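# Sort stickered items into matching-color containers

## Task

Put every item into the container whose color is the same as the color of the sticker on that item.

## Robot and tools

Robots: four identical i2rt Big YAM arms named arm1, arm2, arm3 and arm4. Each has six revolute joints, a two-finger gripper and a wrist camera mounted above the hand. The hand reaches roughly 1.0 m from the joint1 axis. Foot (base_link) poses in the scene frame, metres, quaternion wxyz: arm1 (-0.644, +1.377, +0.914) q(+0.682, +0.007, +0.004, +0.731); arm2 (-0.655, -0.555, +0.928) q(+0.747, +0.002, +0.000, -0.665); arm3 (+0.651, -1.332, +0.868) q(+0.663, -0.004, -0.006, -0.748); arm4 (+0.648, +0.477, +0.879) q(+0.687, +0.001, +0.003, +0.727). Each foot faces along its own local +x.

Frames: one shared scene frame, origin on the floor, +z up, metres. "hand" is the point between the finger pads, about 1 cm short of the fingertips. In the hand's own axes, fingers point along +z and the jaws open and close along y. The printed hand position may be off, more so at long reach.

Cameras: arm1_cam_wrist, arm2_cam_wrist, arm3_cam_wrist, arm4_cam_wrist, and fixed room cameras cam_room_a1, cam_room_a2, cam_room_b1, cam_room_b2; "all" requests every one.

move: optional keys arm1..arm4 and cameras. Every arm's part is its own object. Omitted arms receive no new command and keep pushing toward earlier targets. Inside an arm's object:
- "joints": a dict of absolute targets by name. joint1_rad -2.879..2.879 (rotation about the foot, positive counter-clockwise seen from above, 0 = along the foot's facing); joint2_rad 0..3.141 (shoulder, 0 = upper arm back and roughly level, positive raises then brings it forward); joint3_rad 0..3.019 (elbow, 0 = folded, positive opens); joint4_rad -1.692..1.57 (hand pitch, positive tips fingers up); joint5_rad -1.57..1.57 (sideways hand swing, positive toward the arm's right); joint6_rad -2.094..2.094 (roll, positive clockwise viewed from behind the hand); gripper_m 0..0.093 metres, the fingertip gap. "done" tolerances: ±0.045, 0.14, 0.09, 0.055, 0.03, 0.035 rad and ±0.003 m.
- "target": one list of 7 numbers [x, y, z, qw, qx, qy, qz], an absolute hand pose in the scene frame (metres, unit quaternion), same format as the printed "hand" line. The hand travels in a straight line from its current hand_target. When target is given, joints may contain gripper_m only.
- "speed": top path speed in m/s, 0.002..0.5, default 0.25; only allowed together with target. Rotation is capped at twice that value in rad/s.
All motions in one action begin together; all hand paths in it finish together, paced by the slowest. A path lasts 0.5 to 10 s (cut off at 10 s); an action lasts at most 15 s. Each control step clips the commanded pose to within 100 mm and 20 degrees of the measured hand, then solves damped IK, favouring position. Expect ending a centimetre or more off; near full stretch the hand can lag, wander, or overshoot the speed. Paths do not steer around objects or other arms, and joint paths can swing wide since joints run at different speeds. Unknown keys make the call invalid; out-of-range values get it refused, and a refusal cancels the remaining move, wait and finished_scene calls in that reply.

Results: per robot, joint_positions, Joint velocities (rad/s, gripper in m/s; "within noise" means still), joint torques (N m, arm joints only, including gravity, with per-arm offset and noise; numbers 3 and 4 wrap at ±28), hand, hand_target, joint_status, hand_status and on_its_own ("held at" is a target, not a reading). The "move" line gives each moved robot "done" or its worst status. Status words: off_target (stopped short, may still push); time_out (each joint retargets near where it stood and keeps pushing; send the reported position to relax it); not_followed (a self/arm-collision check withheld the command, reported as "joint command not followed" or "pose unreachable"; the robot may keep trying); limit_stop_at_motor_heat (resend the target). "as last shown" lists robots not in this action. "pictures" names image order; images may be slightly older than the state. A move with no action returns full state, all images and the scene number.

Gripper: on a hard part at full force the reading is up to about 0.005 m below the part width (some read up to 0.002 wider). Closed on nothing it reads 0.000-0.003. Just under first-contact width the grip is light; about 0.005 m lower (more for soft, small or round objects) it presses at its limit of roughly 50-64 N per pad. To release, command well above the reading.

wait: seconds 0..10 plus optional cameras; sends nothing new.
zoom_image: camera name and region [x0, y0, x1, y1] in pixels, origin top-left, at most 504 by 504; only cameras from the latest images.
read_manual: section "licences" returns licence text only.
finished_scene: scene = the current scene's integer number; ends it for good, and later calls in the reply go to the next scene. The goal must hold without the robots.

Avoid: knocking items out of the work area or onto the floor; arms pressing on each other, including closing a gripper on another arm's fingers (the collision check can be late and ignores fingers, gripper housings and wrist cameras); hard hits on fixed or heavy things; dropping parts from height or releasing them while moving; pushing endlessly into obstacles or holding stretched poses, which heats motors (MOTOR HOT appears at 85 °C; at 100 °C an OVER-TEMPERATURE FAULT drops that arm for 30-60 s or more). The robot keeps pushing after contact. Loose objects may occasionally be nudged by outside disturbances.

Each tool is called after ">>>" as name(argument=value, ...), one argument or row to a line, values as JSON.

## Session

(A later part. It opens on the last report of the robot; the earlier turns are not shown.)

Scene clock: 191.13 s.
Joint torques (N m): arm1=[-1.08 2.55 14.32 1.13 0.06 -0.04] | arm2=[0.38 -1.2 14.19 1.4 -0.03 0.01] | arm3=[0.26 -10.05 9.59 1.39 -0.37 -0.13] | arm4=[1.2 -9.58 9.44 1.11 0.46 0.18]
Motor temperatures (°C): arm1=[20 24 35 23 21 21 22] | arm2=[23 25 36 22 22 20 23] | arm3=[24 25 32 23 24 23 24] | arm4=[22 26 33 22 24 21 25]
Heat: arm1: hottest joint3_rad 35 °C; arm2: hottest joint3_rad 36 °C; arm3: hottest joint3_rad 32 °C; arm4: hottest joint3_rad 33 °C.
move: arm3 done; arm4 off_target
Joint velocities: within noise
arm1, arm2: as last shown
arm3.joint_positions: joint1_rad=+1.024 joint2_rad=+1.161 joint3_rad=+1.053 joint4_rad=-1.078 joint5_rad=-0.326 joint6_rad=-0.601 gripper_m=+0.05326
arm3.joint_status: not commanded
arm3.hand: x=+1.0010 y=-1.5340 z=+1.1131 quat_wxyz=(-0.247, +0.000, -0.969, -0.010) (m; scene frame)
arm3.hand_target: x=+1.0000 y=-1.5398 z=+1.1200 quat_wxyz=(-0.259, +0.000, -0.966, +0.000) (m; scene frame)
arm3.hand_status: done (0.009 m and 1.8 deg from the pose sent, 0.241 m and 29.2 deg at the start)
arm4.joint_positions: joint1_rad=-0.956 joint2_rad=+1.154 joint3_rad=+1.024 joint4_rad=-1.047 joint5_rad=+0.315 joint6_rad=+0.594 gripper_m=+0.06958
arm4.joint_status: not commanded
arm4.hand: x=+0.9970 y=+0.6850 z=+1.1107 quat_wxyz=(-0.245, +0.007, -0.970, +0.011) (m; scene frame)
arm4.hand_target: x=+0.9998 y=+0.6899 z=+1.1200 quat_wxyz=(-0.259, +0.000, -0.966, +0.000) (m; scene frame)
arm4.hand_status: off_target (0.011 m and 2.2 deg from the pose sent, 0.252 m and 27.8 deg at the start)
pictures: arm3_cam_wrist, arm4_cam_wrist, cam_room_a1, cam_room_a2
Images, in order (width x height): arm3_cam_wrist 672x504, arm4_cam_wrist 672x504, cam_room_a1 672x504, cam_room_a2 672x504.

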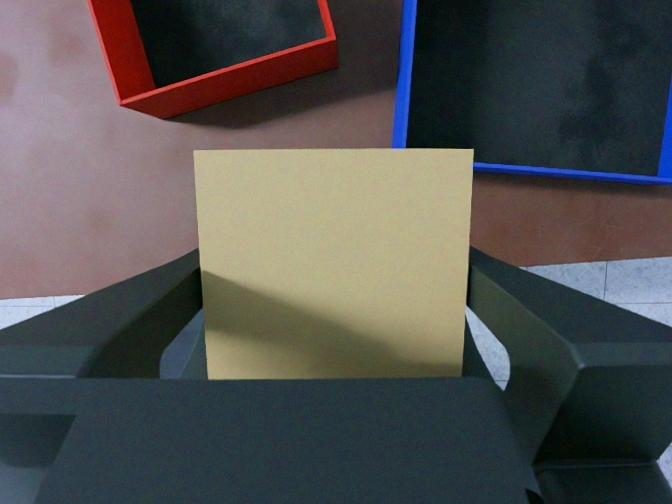

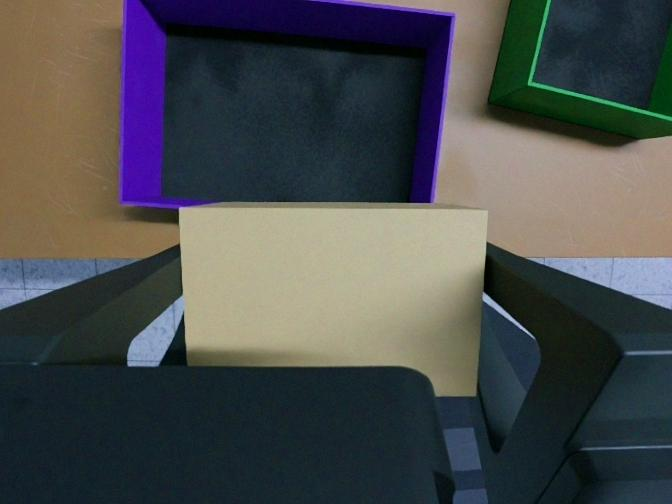

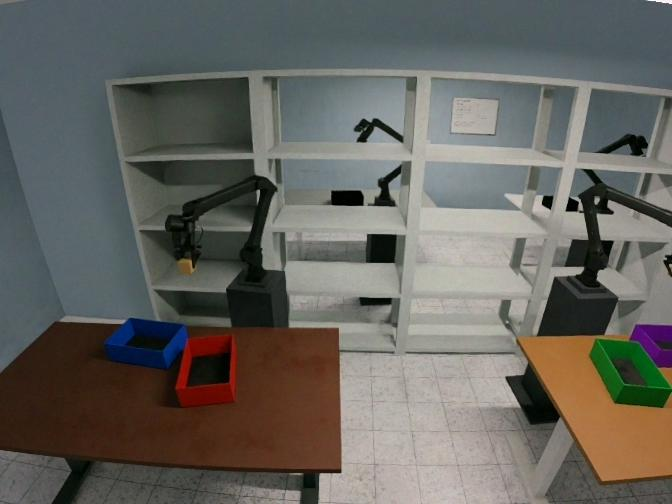

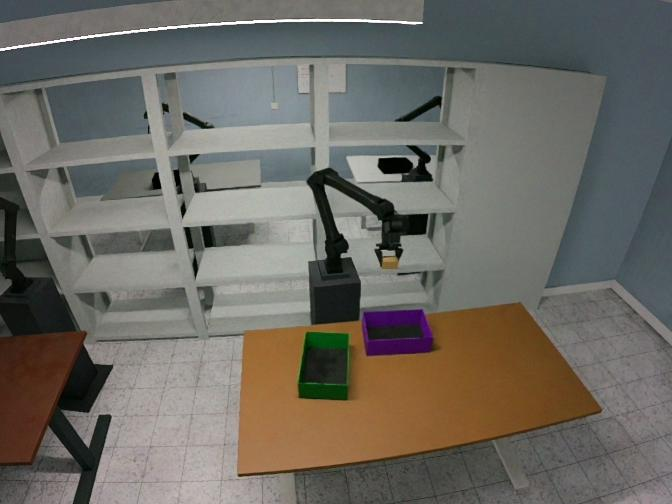

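>>> move(
  arm3={"target":[1.11,-1.735,0.95,0.2588,0,0.9659,0]},
  arm4={"target":[1.08,0.735,0.95,0.2588,0,0.9659,0]},
  cameras=["arm3_cam_wrist","arm4_cam_wrist","cam_room_a1","cam_room_a2"],
)

>>> zoom_image(
  camera="cam_room_a1",
  region=[80, 250, 260, 410],
)

>>> zoom_image(
  camera="cam_room_a2",
  region=[290, 240, 460, 400],
)

Scene clock: 203.47 s.
Joint torques (N m): arm1=[-1.55 1.67 14.39 1.09 0.09 -0.04] | arm2=[0.38 -1.03 14.13 1.37 -0.02 0.02] | arm3=[0.5 -19.49 12.16 0.99 -0.42 -0.11] | arm4=[0.44 -13.68 7.83 1.21 0.21 -0.07]
Motor temperatures (°C): arm1=[20 24 35 23 21 21 22] | arm2=[23 25 36 22 22 20 23] | arm3=[24 25 31 23 24 23 24] | arm4=[22 25 32 22 24 21 26]
Heat: arm1: hottest joint3_rad 35 °C; arm2: hottest joint3_rad 36 °C; arm3: hottest joint3_rad 31 °C; arm4: hottest joint3_rad 32 °C.
move: arm3 off_target; arm4 done
Joint velocities: within noise
arm1, arm2: as last shown
arm3.joint_positions: joint1_rad=+0.874 joint2_rad=+1.843 joint3_rad=+1.293 joint4_rad=-0.725 joint5_rad=-0.381 joint6_rad=-0.746 gripper_m=+0.05326
arm3.joint_status: not commanded
arm3.hand: x=+1.0967 y=-1.7125 z=+0.9250 quat_wxyz=(-0.235, -0.005, -0.972, -0.024) (m; scene frame)
arm3.hand_target: x=+1.1088 y=-1.7338 z=+0.9508 quat_wxyz=(-0.259, +0.000, -0.966, +0.000) (m; scene frame)
arm3.hand_status: off_target (0.036 m and 4.0 deg from the pose sent, 0.281 m and 1.8 deg at the start)
arm4.joint_positions: joint1_rad=-0.977 joint2_rad=+1.553 joint3_rad=+0.941 joint4_rad=-0.539 joint5_rad=+0.307 joint6_rad=+0.589 gripper_m=+0.06958
arm4.joint_status: not commanded
arm4.hand: x=+1.0729 y=+0.7339 z=+0.9478 quat_wxyz=(-0.252, -0.002, -0.968, +0.004) (m; scene frame)
arm4.hand_target: x=+1.0799 y=+0.7350 z=+0.9502 quat_wxyz=(-0.259, +0.000, -0.966, +0.000) (m; scene frame)
arm4.hand_status: done (0.008 m and 1.0 deg from the pose sent, 0.188 m and 2.2 deg at the start)
pictures: arm3_cam_wrist, arm4_cam_wrist, cam_room_a1, cam_room_a2
Images, in order (width x height): arm3_cam_wrist 672x504, arm4_cam_wrist 672x504, cam_room_a1 672x504, cam_room_a2 672x504.

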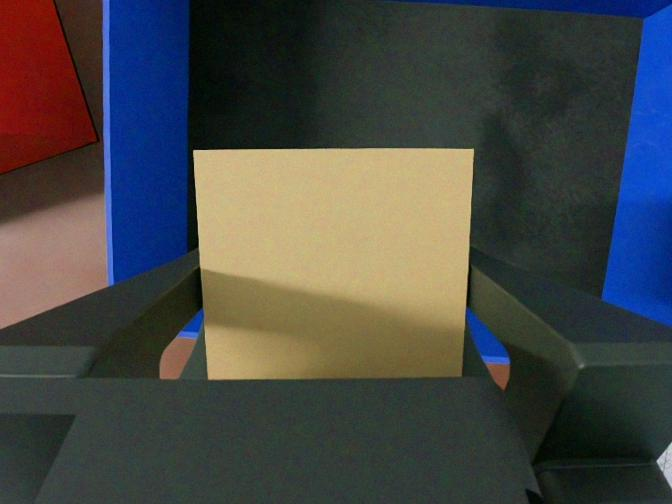

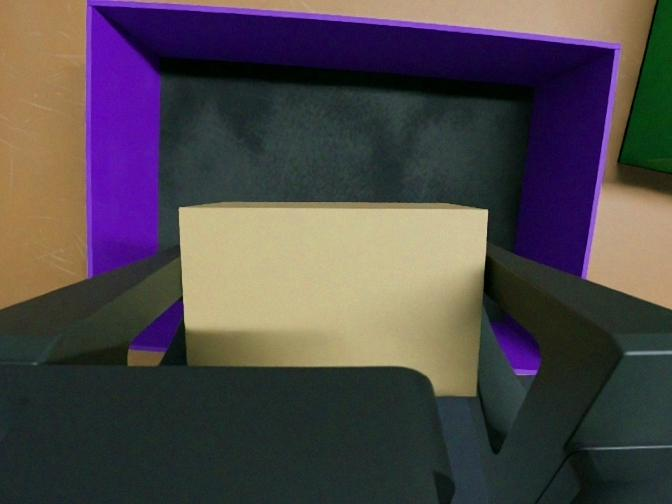

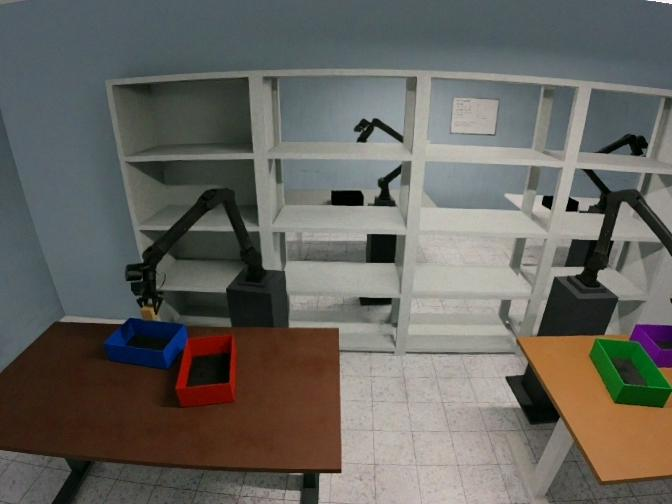

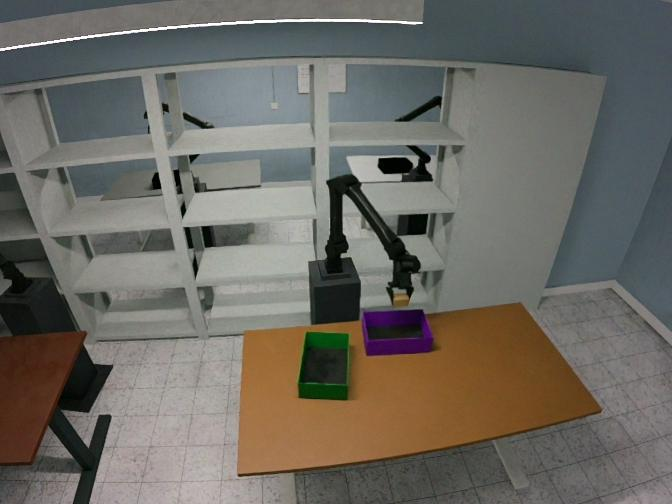

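Scaled by 2.800.

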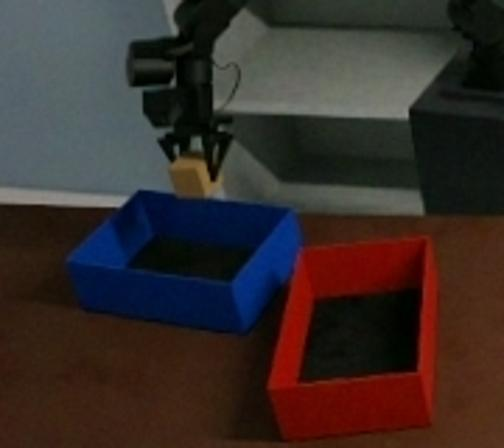

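Scaled by 2.965.

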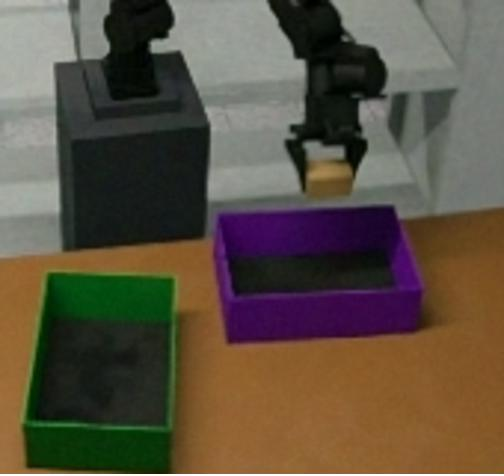

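>>> move(
  arm3={"target":[1.145,-1.775,0.875,0.2588,0,0.9659,0],"speed":0.15},
  arm4={"target":[1.12,0.735,0.87,0.2588,0,0.9659,0]},
)

>>> move(
  arm3={"target":[1.145,-1.775,0.825,0.2588,0,0.9659,0],"speed":0.08},
  arm4={"target":[1.12,0.735,0.81,0.2588,0,0.9659,0]},
  cameras=["arm3_cam_wrist","arm4_cam_wrist","cam_room_a1","cam_room_a2"],
)

>>> zoom_image(
  camera="cam_room_a1",
  region=[80, 250, 260, 410],
)

>>> zoom_image(
  camera="cam_room_a2",
  region=[290, 240, 460, 400],
)

Scene clock: 211.17 s.
Joint torques (N m): arm1=[-0.73 2.61 14.41 0.96 0.11 0] | arm2=[0.38 -1.08 14.15 1.4 -0.03 0.01] | arm3=[0.44 -21.54 11.62 1.16 -0.42 -0.14] | arm4=[0.15 -15.68 8.17 1.18 0.18 -0.08]
Motor temperatures (°C): arm1=[20 24 35 23 21 21 22] | arm2=[23 25 37 22 22 20 23] | arm3=[24 25 31 23 24 23 24] | arm4=[22 25 32 22 24 21 26]
Heat: arm1: hottest joint3_rad 35 °C; arm2: hottest joint3_rad 37 °C; arm3: hottest joint3_rad 31 °C; arm4: hottest joint3_rad 32 °C.
move: arm3 off_target; arm4 off_target
Joint velocities: within noise
arm1, arm2: as last shown
arm3.joint_positions: joint1_rad=+0.873 joint2_rad=+2.055 joint3_rad=+1.417 joint4_rad=-0.633 joint5_rad=-0.382 joint6_rad=-0.747 gripper_m=+0.05326
arm3.joint_status: not commanded
arm3.hand: x=+1.1318 y=-1.7511 z=+0.8556 quat_wxyz=(-0.237, -0.004, -0.971, -0.023) (m; scene frame)
arm3.hand_target: x=+1.1438 y=-1.7739 z=+0.8758 quat_wxyz=(-0.259, +0.000, -0.966, +0.000) (m; scene frame)
arm3.hand_status: off_target (0.034 m and 3.7 deg from the pose sent, 0.093 m and 4.0 deg at the start)
arm4.joint_positions: joint1_rad=-1.031 joint2_rad=+1.768 joint3_rad=+0.941 joint4_rad=-0.327 joint5_rad=+0.286 joint6_rad=+0.540 gripper_m=+0.06958
arm4.joint_status: not commanded
arm4.hand: x=+1.1047 y=+0.7274 z=+0.8630 quat_wxyz=(-0.245, -0.002, -0.970, +0.009) (m; scene frame)
arm4.hand_target: x=+1.1197 y=+0.7346 z=+0.8706 quat_wxyz=(-0.259, +0.000, -0.966, +0.000) (m; scene frame)
arm4.hand_status: off_target (0.018 m and 2.0 deg from the pose sent, 0.091 m and 1.0 deg at the start)
pictures: none

Scene clock: 212.47 s.
Joint torques (N m): arm1=[-1.14 2.37 14.38 1.13 0.1 -0.06] | arm2=[0.32 -1.14 14.13 1.42 -0.03 0.01] | arm3=[0.32 -21.42 9.46 1.22 -0.42 -0.12] | arm4=[0.15 -16.03 5.75 1.26 0.16 -0.07]
Motor temperatures (°C): arm1=[20 24 35 23 21 21 22] | arm2=[23 25 37 22 22 20 23] | arm3=[24 25 31 23 24 23 24] | arm4=[22 25 32 22 24 21 26]
Heat: arm1: hottest joint3_rad 35 °C; arm2: hottest joint3_rad 37 °C; arm3: hottest joint3_rad 31 °C; arm4: hottest joint3_rad 32 °C.
move: arm3 off_target; arm4 done
Joint velocities: within noise
arm1, arm2: as last shown
arm3.joint_positions: joint1_rad=+0.873 joint2_rad=+2.127 joint3_rad=+1.417 joint4_rad=-0.533 joint5_rad=-0.382 joint6_rad=-0.748 gripper_m=+0.05326
arm3.joint_status: not commanded
arm3.hand: x=+1.1389 y=-1.7591 z=+0.8182 quat_wxyz=(-0.246, -0.002, -0.969, -0.013) (m; scene frame)
arm3.hand_target: x=+1.1446 y=-1.7746 z=+0.8254 quat_wxyz=(-0.259, +0.000, -0.966, +0.000) (m; scene frame)
arm3.hand_status: off_target (0.018 m and 2.1 deg from the pose sent, 0.041 m and 3.7 deg at the start)
arm4.joint_positions: joint1_rad=-1.031 joint2_rad=+1.896 joint3_rad=+0.941 joint4_rad=-0.172 joint5_rad=+0.285 joint6_rad=+0.540 gripper_m=+0.06958
arm4.joint_status: not commanded
arm4.hand: x=+1.1149 y=+0.7344 z=+0.8141 quat_wxyz=(-0.256, -0.004, -0.967, +0.001) (m; scene frame)
arm4.hand_target: x=+1.1200 y=+0.7349 z=+0.8102 quat_wxyz=(-0.259, +0.000, -0.966, +0.000) (m; scene frame)
arm4.hand_status: done (0.007 m and 0.6 deg from the pose sent, 0.056 m and 2.0 deg at the start)
pictures: arm3_cam_wrist, arm4_cam_wrist, cam_room_a1, cam_room_a2
Images, in order (width x height): arm3_cam_wrist 672x504, arm4_cam_wrist 672x504, cam_room_a1 672x504, cam_room_a2 672x504.

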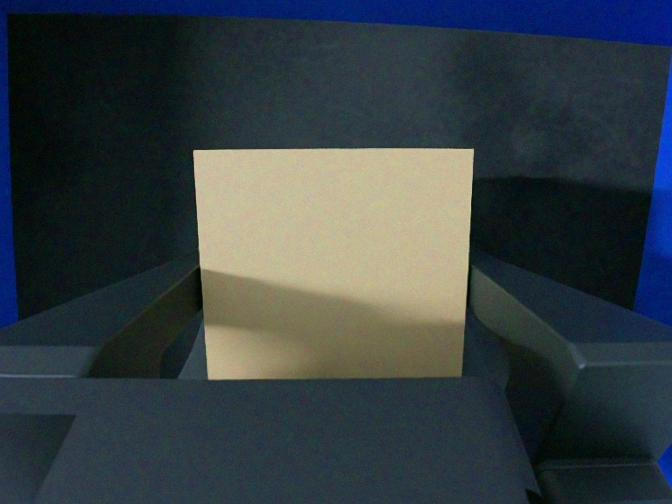

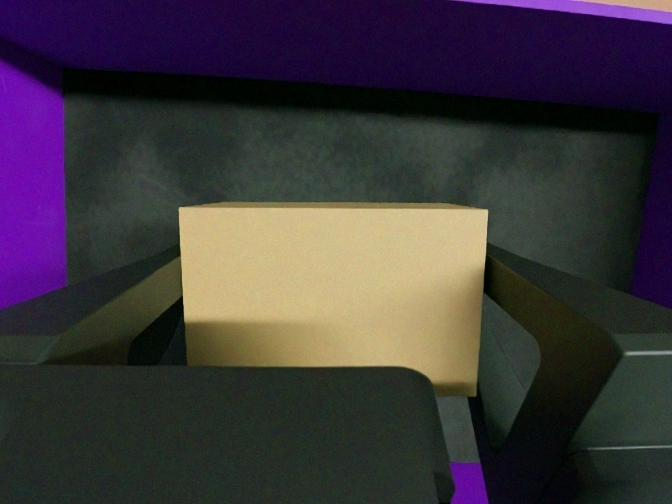

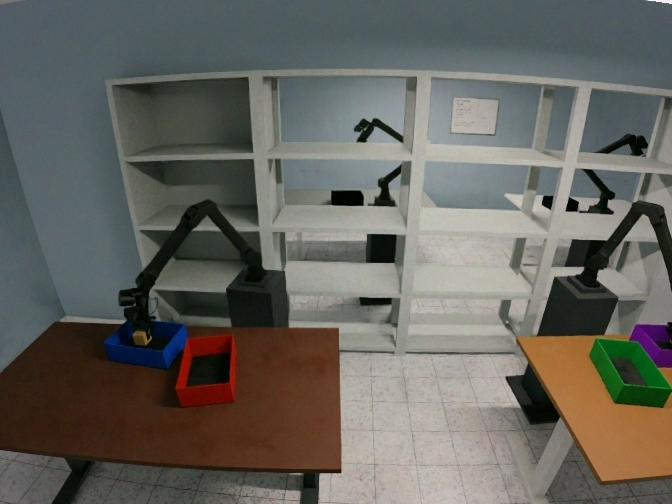

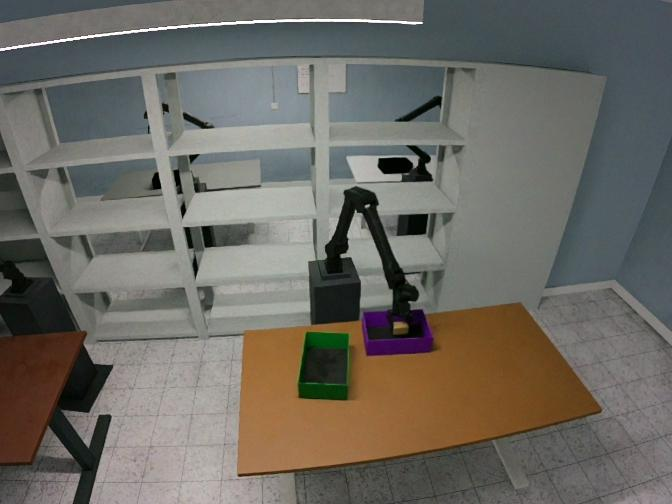

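Scaled by 2.800.

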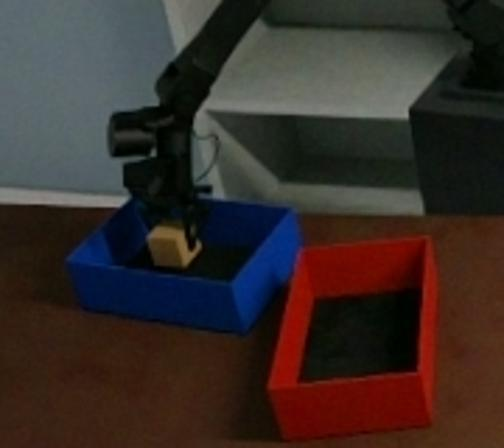

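Scaled by 2.965.

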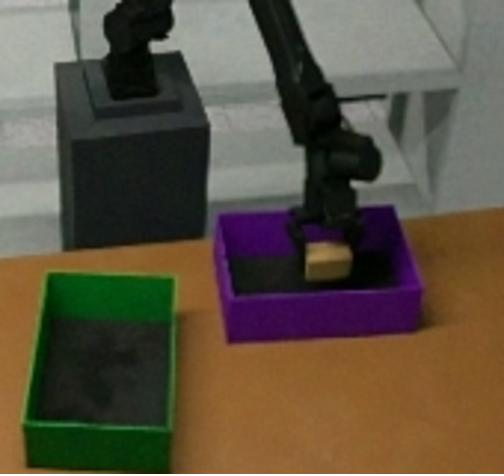

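>>> move(
  arm3={"target":[1.14,-1.77,0.785,0.2588,0,0.9659,0],"speed":0.07},
  arm4={"target":[1.12,0.735,0.765,0.2588,0,0.9659,0]},
)

>>> move(
  arm3={"target":[1.14,-1.77,0.763,0.2588,0,0.9659,0],"speed":0.05},
  arm4={"target":[1.12,0.735,0.742,0.2588,0,0.9659,0]},
)

>>> move(
  arm3={"target":[1.14,-1.77,0.745,0.2588,0,0.9659,0],"speed":0.05},
  arm4={"target":[1.12,0.735,0.727,0.2588,0,0.9659,0]},
)

>>> move(
  arm3={"target":[1.14,-1.77,0.735,0.2588,0,0.9659,0],"speed":0.05},
  arm4={"target":[1.12,0.735,0.718,0.2588,0,0.9659,0]},
)

Scene clock: 219.80 s.
Joint torques (N m): arm1=[-0.62 2.32 14.32 1.13 0.09 -0.06] | arm2=[0.44 -0.97 14.16 1.39 -0.02 0.01] | arm3=[0.32 -21.42 6.58 1.31 -0.41 -0.11] | arm4=[0.21 -15.97 5.2 1.28 0.22 -0.07]
Motor temperatures (°C): arm1=[20 24 35 23 21 21 22] | arm2=[23 25 37 22 22 20 23] | arm3=[24 25 30 23 24 23 24] | arm4=[22 25 31 22 24 21 26]
Heat: arm1: hottest joint3_rad 35 °C; arm2: hottest joint3_rad 37 °C; arm3: hottest joint3_rad 30 °C; arm4: hottest joint3_rad 31 °C.
move: arm3 done; arm4 done
Joint velocities: within noise
arm1, arm2: as last shown
arm3.joint_positions: joint1_rad=+0.873 joint2_rad=+2.181 joint3_rad=+1.417 joint4_rad=-0.445 joint5_rad=-0.382 joint6_rad=-0.748 gripper_m=+0.05326
arm3.joint_status: not commanded
arm3.hand: x=+1.1449 y=-1.7658 z=+0.7915 quat_wxyz=(-0.257, +0.002, -0.966, -0.001) (m; scene frame)
arm3.hand_target: x=+1.1400 y=-1.7698 z=+0.7850 quat_wxyz=(-0.259, +0.000, -0.966, +0.000) (m; scene frame)
arm3.hand_status: done (0.009 m and 0.3 deg from the pose sent, 0.035 m and 2.1 deg at the start)
arm4.joint_positions: joint1_rad=-1.031 joint2_rad=+2.006 joint3_rad=+0.941 joint4_rad=-0.063 joint5_rad=+0.285 joint6_rad=+0.540 gripper_m=+0.06958
arm4.joint_status: not commanded
arm4.hand: x=+1.1148 y=+0.7343 z=+0.7694 quat_wxyz=(-0.256, -0.004, -0.967, +0.002) (m; scene frame)
arm4.hand_target: x=+1.1200 y=+0.7349 z=+0.7651 quat_wxyz=(-0.259, +0.000, -0.966, +0.000) (m; scene frame)
arm4.hand_status: done (0.007 m and 0.6 deg from the pose sent, 0.049 m and 0.6 deg at the start)
pictures: none

Scene clock: 220.93 s.
Joint torques (N m): arm1=[-1.03 2.49 14.32 1.02 0.1 -0.03] | arm2=[0.44 -1.14 14.15 1.42 -0.02 0.01] | arm3=[0.44 -21.83 6.39 1.32 -0.41 -0.11] | arm4=[0.38 -16.56 5.29 1.33 0.19 -0.1]
Motor temperatures (°C): arm1=[20 24 35 23 21 21 22] | arm2=[23 25 37 22 22 20 23] | arm3=[24 25 30 23 24 23 24] | arm4=[22 25 31 22 24 21 26]
Heat: arm1: hottest joint3_rad 35 °C; arm2: hottest joint3_rad 37 °C; arm3: hottest joint3_rad 30 °C; arm4: hottest joint3_rad 31 °C.
move: arm3 done; arm4 done
Joint velocities: within noise
arm1.joint_positions: joint1_rad=-0.107 joint2_rad=+0.695 joint3_rad=+1.252 joint4_rad=-1.491 joint5_rad=-0.014 joint6_rad=+0.002 gripper_m=+0.08999
arm1.joint_status: not commanded
arm1.hand: x=-0.6295 y=+1.6222 z=+1.3424 quat_wxyz=(-0.216, +0.657, -0.685, -0.228) (m; scene frame)
arm1.hand_target: x=-0.6306 y=+1.6214 z=+1.3625 quat_wxyz=(-0.228, +0.657, -0.677, -0.239) (m; scene frame)
arm1.hand_status: not commanded
arm2.joint_positions: joint1_rad=-0.045 joint2_rad=+0.697 joint3_rad=+1.254 joint4_rad=-1.486 joint5_rad=+0.008 joint6_rad=+0.009 gripper_m=+0.07794
arm2.joint_status: not commanded
arm2.hand: x=-0.6401 y=-0.8038 z=+1.3563 quat_wxyz=(-0.229, -0.651, -0.691, +0.215) (m; scene frame)
arm2.hand_target: x=-0.6414 y=-0.8016 z=+1.3753 quat_wxyz=(-0.238, -0.647, -0.688, +0.226) (m; scene frame)
arm2.hand_status: not commanded
arm3.joint_positions: joint1_rad=+0.873 joint2_rad=+2.221 joint3_rad=+1.417 joint4_rad=-0.405 joint5_rad=-0.382 joint6_rad=-0.748 gripper_m=+0.05326
arm3.joint_status: not commanded
arm3.hand: x=+1.1448 y=-1.7660 z=+0.7695 quat_wxyz=(-0.257, +0.002, -0.966, -0.001) (m; scene frame)
arm3.hand_target: x=+1.1400 y=-1.7698 z=+0.7631 quat_wxyz=(-0.259, +0.000, -0.966, +0.000) (m; scene frame)
arm3.hand_status: done (0.009 m and 0.3 deg from the pose sent, 0.029 m and 0.3 deg at the start)
arm4.joint_positions: joint1_rad=-1.031 joint2_rad=+2.063 joint3_rad=+0.941 joint4_rad=-0.010 joint5_rad=+0.285 joint6_rad=+0.540 gripper_m=+0.06958
arm4.joint_status: not commanded
arm4.hand: x=+1.1123 y=+0.7326 z=+0.7456 quat_wxyz=(-0.254, -0.003, -0.967, +0.003) (m; scene frame)
arm4.hand_target: x=+1.1199 y=+0.7348 z=+0.7421 quat_wxyz=(-0.259, +0.000, -0.966, +0.000) (m; scene frame)
arm4.hand_status: done (0.009 m and 0.8 deg from the pose sent, 0.028 m and 0.6 deg at the start)
pictures: none

Scene clock: 221.90 s.
Joint torques (N m): arm1=[-0.73 2.55 14.49 0.96 0.06 0] | arm2=[0.21 -1.03 14.15 1.42 -0.03 0.01] | arm3=[0.38 -20.31 6.48 1.25 -0.36 -0.09] | arm4=[0.44 -15.5 5.6 1.35 0.18 -0.1]
Motor temperatures (°C): arm1=[20 24 35 23 21 21 22] | arm2=[23 25 37 22 22 20 23] | arm3=[24 25 30 23 24 23 24] | arm4=[22 25 31 22 24 21 26]
Heat: arm1: hottest joint3_rad 35 °C; arm2: hottest joint3_rad 37 °C; arm3: hottest joint3_rad 30 °C; arm4: hottest joint3_rad 31 °C.
move: arm3 off_target; arm4 off_target
Joint velocities: within noise
arm1, arm2: as last shown
arm3.joint_positions: joint1_rad=+0.873 joint2_rad=+2.240 joint3_rad=+1.417 joint4_rad=-0.372 joint5_rad=-0.383 joint6_rad=-0.748 gripper_m=+0.05326
arm3.joint_status: not commanded
arm3.hand: x=+1.1469 y=-1.7680 z=+0.7606 quat_wxyz=(-0.263, +0.004, -0.965, +0.004) (m; scene frame)
arm3.hand_target: x=+1.1398 y=-1.7695 z=+0.7452 quat_wxyz=(-0.259, +0.000, -0.966, +0.000) (m; scene frame)
arm3.hand_status: off_target (0.017 m and 0.8 deg from the pose sent, 0.025 m and 0.3 deg at the start)
arm4.joint_positions: joint1_rad=-1.031 joint2_rad=+2.083 joint3_rad=+0.941 joint4_rad=+0.024 joint5_rad=+0.285 joint6_rad=+0.540 gripper_m=+0.06958
arm4.joint_status: not commanded
arm4.hand: x=+1.1141 y=+0.7339 z=+0.7392 quat_wxyz=(-0.259, -0.004, -0.966, -0.001) (m; scene frame)
arm4.hand_target: x=+1.1195 y=+0.7346 z=+0.7273 quat_wxyz=(-0.259, +0.000, -0.966, +0.000) (m; scene frame)
arm4.hand_status: off_target (0.014 m and 0.5 deg from the pose sent, 0.020 m and 0.8 deg at the start)
pictures: none

Scene clock: 222.87 s.
Joint torques (N m): arm1=[-0.5 2.32 14.42 1.01 0.08 0.01] | arm2=[0.44 -0.97 14.15 1.39 -0.02 0] | arm3=[0.56 -19.02 6.45 1.44 -0.31 -0.1] | arm4=[0.21 -13.92 5.61 1.17 0.17 -0.08]
Motor temperatures (°C): arm1=[20 24 35 23 21 21 22] | arm2=[23 25 37 22 22 20 23] | arm3=[24 25 30 23 24 23 24] | arm4=[22 25 31 22 24 21 26]
Heat: arm1: hottest joint3_rad 35 °C; arm2: hottest joint3_rad 37 °C; arm3: hottest joint3_rad 30 °C; arm4: hottest joint3_rad 31 °C.
move: arm3 off_target; arm4 off_target
Joint velocities: within noise
arm1, arm2: as last shown
arm3.joint_positions: joint1_rad=+0.873 joint2_rad=+2.242 joint3_rad=+1.417 joint4_rad=-0.358 joint5_rad=-0.385 joint6_rad=-0.748 gripper_m=+0.05326
arm3.joint_status: not commanded
arm3.hand: x=+1.1487 y=-1.7695 z=+0.7602 quat_wxyz=(-0.267, +0.005, -0.964, +0.007) (m; scene frame)
arm3.hand_target: x=+1.1394 y=-1.7690 z=+0.7356 quat_wxyz=(-0.259, +0.000, -0.966, +0.000) (m; scene frame)
arm3.hand_status: off_target (0.027 m and 1.4 deg from the pose sent, 0.027 m and 0.8 deg at the start)
arm4.joint_positions: joint1_rad=-1.031 joint2_rad=+2.088 joint3_rad=+0.941 joint4_rad=+0.045 joint5_rad=+0.285 joint6_rad=+0.540 gripper_m=+0.06958
arm4.joint_status: not commanded
arm4.hand: x=+1.1168 y=+0.7357 z=+0.7389 quat_wxyz=(-0.266, -0.006, -0.964, -0.005) (m; scene frame)
arm4.hand_target: x=+1.1190 y=+0.7343 z=+0.7188 quat_wxyz=(-0.259, +0.000, -0.966, +0.000) (m; scene frame)
arm4.hand_status: off_target (0.021 m and 1.2 deg from the pose sent, 0.022 m and 0.5 deg at the start)
pictures: none

Contact. Release and retreat.

>>> move(
  arm3={"target":[1.142,-1.769,0.759,0.2588,0,0.9659,0],"speed":0.06},
  arm4={"target":[1.118,0.735,0.738,0.2588,0,0.9659,0]},
)

>>> move(
  arm3={"joints":{"gripper_m":0.08}},
  arm4={"joints":{"gripper_m":0.09}},
  cameras=["arm3_cam_wrist","arm4_cam_wrist"],
)

>>> move(
  arm3={"target":[1.085,-1.75,0.88,0.2588,0,0.9659,0],"speed":0.15},
  arm4={"target":[1.06,0.735,0.87,0.2588,0,0.9659,0]},
)

>>> move(
  arm3={"target":[1.01,-1.7,1.05,0.2588,0,0.9659,0]},
  arm4={"target":[0.98,0.735,1.05,0.2588,0,0.9659,0]},
  cameras=["arm3_cam_wrist","arm4_cam_wrist","cam_room_a1","cam_room_a2"],
)

Scene clock: 228.73 s.
Joint torques (N m): arm1=[-0.85 2.14 14.5 0.96 0.1 -0.01] | arm2=[0.38 -1.14 14.17 1.42 -0.02 0.01] | arm3=[0.5 -22.95 6.54 -0.01 -0.26 -0.07] | arm4=[0.85 -18.08 4.92 -0.05 0.25 -0.06]
Motor temperatures (°C): arm1=[20 24 36 23 21 21 22] | arm2=[23 25 37 22 22 20 23] | arm3=[24 26 30 23 24 23 24] | arm4=[22 25 30 22 24 21 26]
Heat: arm1: hottest joint3_rad 36 °C; arm2: hottest joint3_rad 37 °C; arm3: hottest joint3_rad 30 °C; arm4: hottest joint3_rad 30 °C.
move: arm3 done; arm4 done
Joint velocities: within noise
arm1, arm2: as last shown
arm3.joint_positions: joint1_rad=+0.873 joint2_rad=+2.242 joint3_rad=+1.417 joint4_rad=-0.365 joint5_rad=-0.384 joint6_rad=-0.748 gripper_m=+0.05326
arm3.joint_status: not commanded
arm3.hand: x=+1.1477 y=-1.7686 z=+0.7601 quat_wxyz=(-0.265, +0.004, -0.964, +0.005) (m; scene frame)
arm3.hand_target: x=+1.1421 y=-1.7689 z=+0.7590 quat_wxyz=(-0.259, +0.000, -0.966, +0.000) (m; scene frame)
arm3.hand_status: done (0.006 m and 1.0 deg from the pose sent, 0.007 m and 1.4 deg at the start)
arm4.joint_positions: joint1_rad=-1.031 joint2_rad=+2.087 joint3_rad=+0.942 joint4_rad=+0.040 joint5_rad=+0.285 joint6_rad=+0.540 gripper_m=+0.06958
arm4.joint_status: not commanded
arm4.hand: x=+1.1166 y=+0.7355 z=+0.7389 quat_wxyz=(-0.265, -0.005, -0.964, -0.005) (m; scene frame)
arm4.hand_target: x=+1.1181 y=+0.7349 z=+0.7380 quat_wxyz=(-0.259, +0.000, -0.966, +0.000) (m; scene frame)
arm4.hand_status: done (0.002 m and 1.1 deg from the pose sent, 0.002 m and 1.2 deg at the start)
pictures: none

Scene clock: 229.27 s.
Joint torques (N m): arm1=[-1.61 2.67 14.37 1.03 0.08 -0.02] | arm2=[0.32 -1.14 14.15 1.4 -0.03 0.01] | arm3=[0.73 -22.89 6.49 0.38 -0.27 -0.07] | arm4=[0.15 -18.08 4.77 0.27 0.22 -0.07]
Motor temperatures (°C): arm1=[20 24 36 23 21 21 22] | arm2=[23 25 37 22 22 20 23] | arm3=[24 26 30 23 24 23 24] | arm4=[22 25 30 22 24 21 26]
Heat: arm1: hottest joint3_rad 36 °C; arm2: hottest joint3_rad 37 °C; arm3: hottest joint3_rad 30 °C; arm4: hottest joint3_rad 30 °C.
move: arm3 done; arm4 done
Joint velocities: within noise
arm1, arm2: as last shown
arm3.joint_positions: joint1_rad=+0.873 joint2_rad=+2.242 joint3_rad=+1.417 joint4_rad=-0.375 joint5_rad=-0.384 joint6_rad=-0.748 gripper_m=+0.07996
arm3.joint_status: all done
arm3.hand: x=+1.1462 y=-1.7670 z=+0.7592 quat_wxyz=(-0.261, +0.003, -0.965, +0.001) (m; scene frame)
arm3.hand_target: x=+1.1421 y=-1.7689 z=+0.7590 quat_wxyz=(-0.259, +0.000, -0.966, +0.000) (m; scene frame)
arm3.hand_status: not commanded
arm4.joint_positions: joint1_rad=-1.031 joint2_rad=+2.087 joint3_rad=+0.942 joint4_rad=+0.031 joint5_rad=+0.285 joint6_rad=+0.540 gripper_m=+0.08991
arm4.joint_status: all done
arm4.hand: x=+1.1149 y=+0.7344 z=+0.7379 quat_wxyz=(-0.261, -0.005, -0.965, -0.002) (m; scene frame)
arm4.hand_target: x=+1.1180 y=+0.7349 z=+0.7380 quat_wxyz=(-0.259, +0.000, -0.966, +0.000) (m; scene frame)
arm4.hand_status: not commanded
pictures: arm3_cam_wrist, arm4_cam_wrist
Images, in order (width x height): arm3_cam_wrist 672x504, arm4_cam_wrist 672x504.

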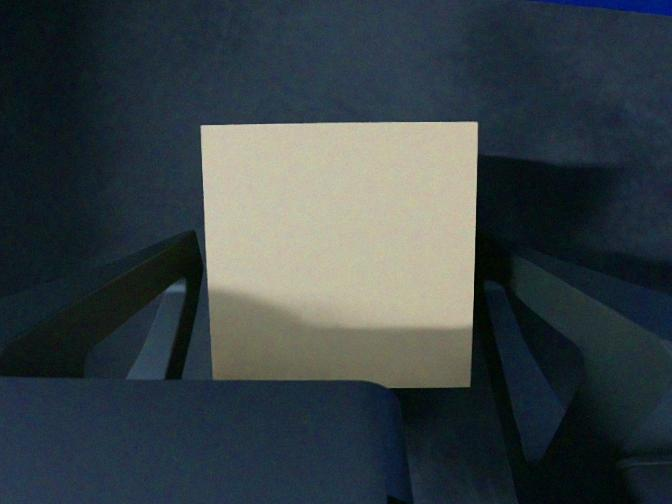

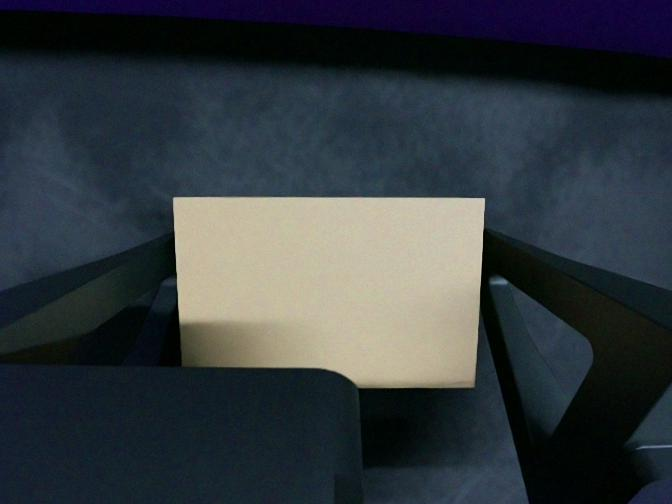

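Scene clock: 230.83 s.
Joint torques (N m): arm1=[-1.32 2.08 14.45 1.03 0.11 -0.04] | arm2=[0.26 -0.97 14.16 1.39 -0.02 0.01] | arm3=[0.26 -20.42 6.94 0.28 -0.39 -0.13] | arm4=[1.03 -14.8 5.96 0.16 0.43 0.19]
Motor temperatures (°C): arm1=[20 24 36 23 21 21 22] | arm2=[23 25 37 22 22 20 23] | arm3=[24 26 30 23 24 23 24] | arm4=[22 25 30 22 24 21 26]
Heat: arm1: hottest joint3_rad 36 °C; arm2: hottest joint3_rad 37 °C; arm3: hottest joint3_rad 30 °C; arm4: hottest joint3_rad 30 °C.
move: arm3 done; arm4 done
Joint velocities: within noise
arm1, arm2: as last shown
arm3.joint_positions: joint1_rad=+0.824 joint2_rad=+1.937 joint3_rad=+1.278 joint4_rad=-0.560 joint5_rad=-0.401 joint6_rad=-0.798 gripper_m=+0.07997
arm3.joint_status: not commanded
arm3.hand: x=+1.0927 y=-1.7481 z=+0.8799 quat_wxyz=(-0.261, +0.003, -0.965, +0.002) (m; scene frame)
arm3.hand_target: x=+1.0851 y=-1.7500 z=+0.8799 quat_wxyz=(-0.259, +0.000, -0.966, +0.000) (m; scene frame)
arm3.hand_status: done (0.008 m and 0.5 deg from the pose sent, 0.136 m and 0.5 deg at the start)
arm4.joint_positions: joint1_rad=-0.961 joint2_rad=+1.687 joint3_rad=+0.832 joint4_rad=-0.275 joint5_rad=+0.313 joint6_rad=+0.588 gripper_m=+0.08991
arm4.joint_status: not commanded
arm4.hand: x=+1.0634 y=+0.7350 z=+0.8702 quat_wxyz=(-0.262, +0.004, -0.965, -0.002) (m; scene frame)
arm4.hand_target: x=+1.0600 y=+0.7350 z=+0.8700 quat_wxyz=(-0.259, +0.000, -0.966, +0.000) (m; scene frame)
arm4.hand_status: done (0.003 m and 0.6 deg from the pose sent, 0.143 m and 0.6 deg at the start)
pictures: none

Scene clock: 232.37 s.
Joint torques (N m): arm1=[-0.79 2.37 14.41 1.14 0.1 -0.04] | arm2=[0.32 -1.08 14.16 1.4 -0.02 0.01] | arm3=[0.38 -14.27 9.39 0.32 -0.4 -0.13] | arm4=[1.2 -9.47 11.03 0.12 0.52 0.17]
Motor temperatures (°C): arm1=[20 24 36 23 21 21 22] | arm2=[23 25 37 22 22 20 23] | arm3=[24 26 30 23 24 23 24] | arm4=[22 25 30 22 24 21 26]
Heat: arm1: hottest joint3_rad 36 °C; arm2: hottest joint3_rad 37 °C; arm3: hottest joint3_rad 30 °C; arm4: hottest joint3_rad 30 °C.
move: arm3 done; arm4 off_target
Joint velocities: within noise
arm1, arm2: as last shown
arm3.joint_positions: joint1_rad=+0.765 joint2_rad=+1.525 joint3_rad=+1.222 joint4_rad=-0.943 joint5_rad=-0.420 joint6_rad=-0.859 gripper_m=+0.07997
arm3.joint_status: not commanded
arm3.hand: x=+1.0143 y=-1.6954 z=+1.0500 quat_wxyz=(-0.260, +0.003, -0.966, +0.001) (m; scene frame)
arm3.hand_target: x=+1.0100 y=-1.7000 z=+1.0499 quat_wxyz=(-0.259, +0.000, -0.966, +0.000) (m; scene frame)
arm3.hand_status: done (0.006 m and 0.4 deg from the pose sent, 0.195 m and 0.5 deg at the start)
arm4.joint_positions: joint1_rad=-0.819 joint2_rad=+1.235 joint3_rad=+0.882 joint4_rad=-0.860 joint5_rad=+0.369 joint6_rad=+0.726 gripper_m=+0.08991
arm4.joint_status: not commanded
arm4.hand: x=+0.9723 y=+0.7252 z=+1.0339 quat_wxyz=(-0.249, +0.008, -0.968, +0.010) (m; scene frame)
arm4.hand_target: x=+0.9796 y=+0.7346 z=+1.0501 quat_wxyz=(-0.259, +0.000, -0.966, +0.000) (m; scene frame)
arm4.hand_status: off_target (0.020 m and 1.9 deg from the pose sent, 0.198 m and 0.6 deg at the start)
pictures: arm3_cam_wrist, arm4_cam_wrist, cam_room_a1, cam_room_a2
Images, in order (width x height): arm3_cam_wrist 672x504, arm4_cam_wrist 672x504, cam_room_a1 672x504, cam_room_a2 672x504.

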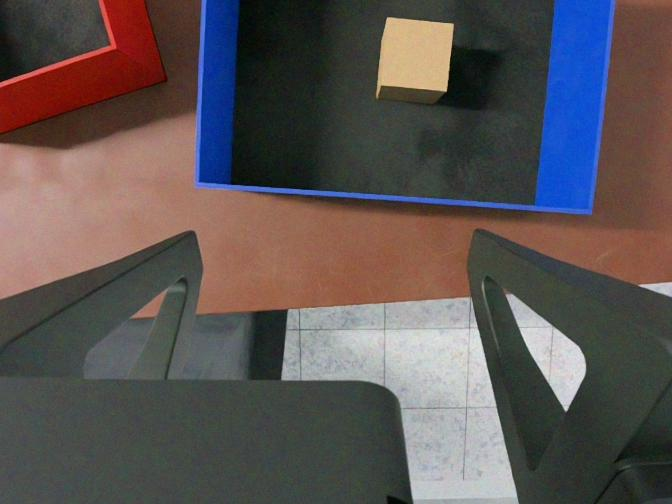

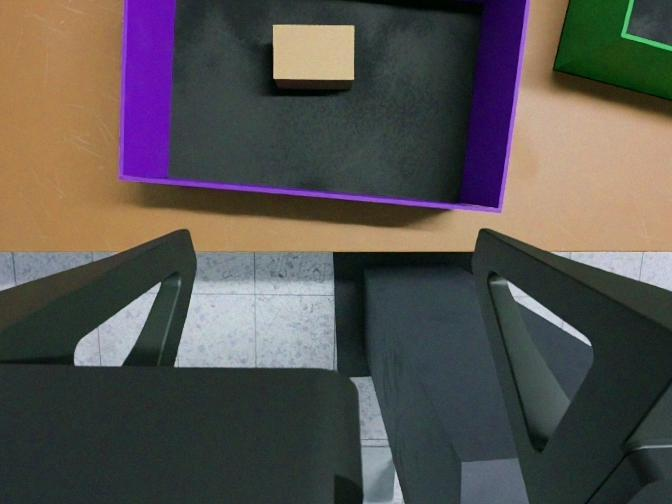

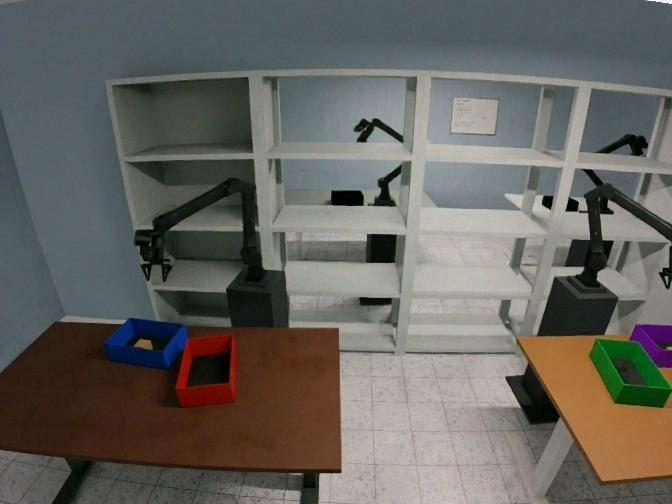

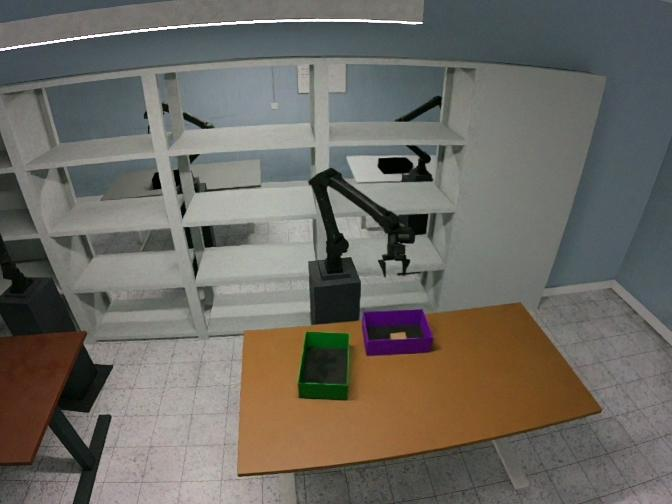

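>>> finished_scene(
  scene=3,
)

The scene is finished: the task was done.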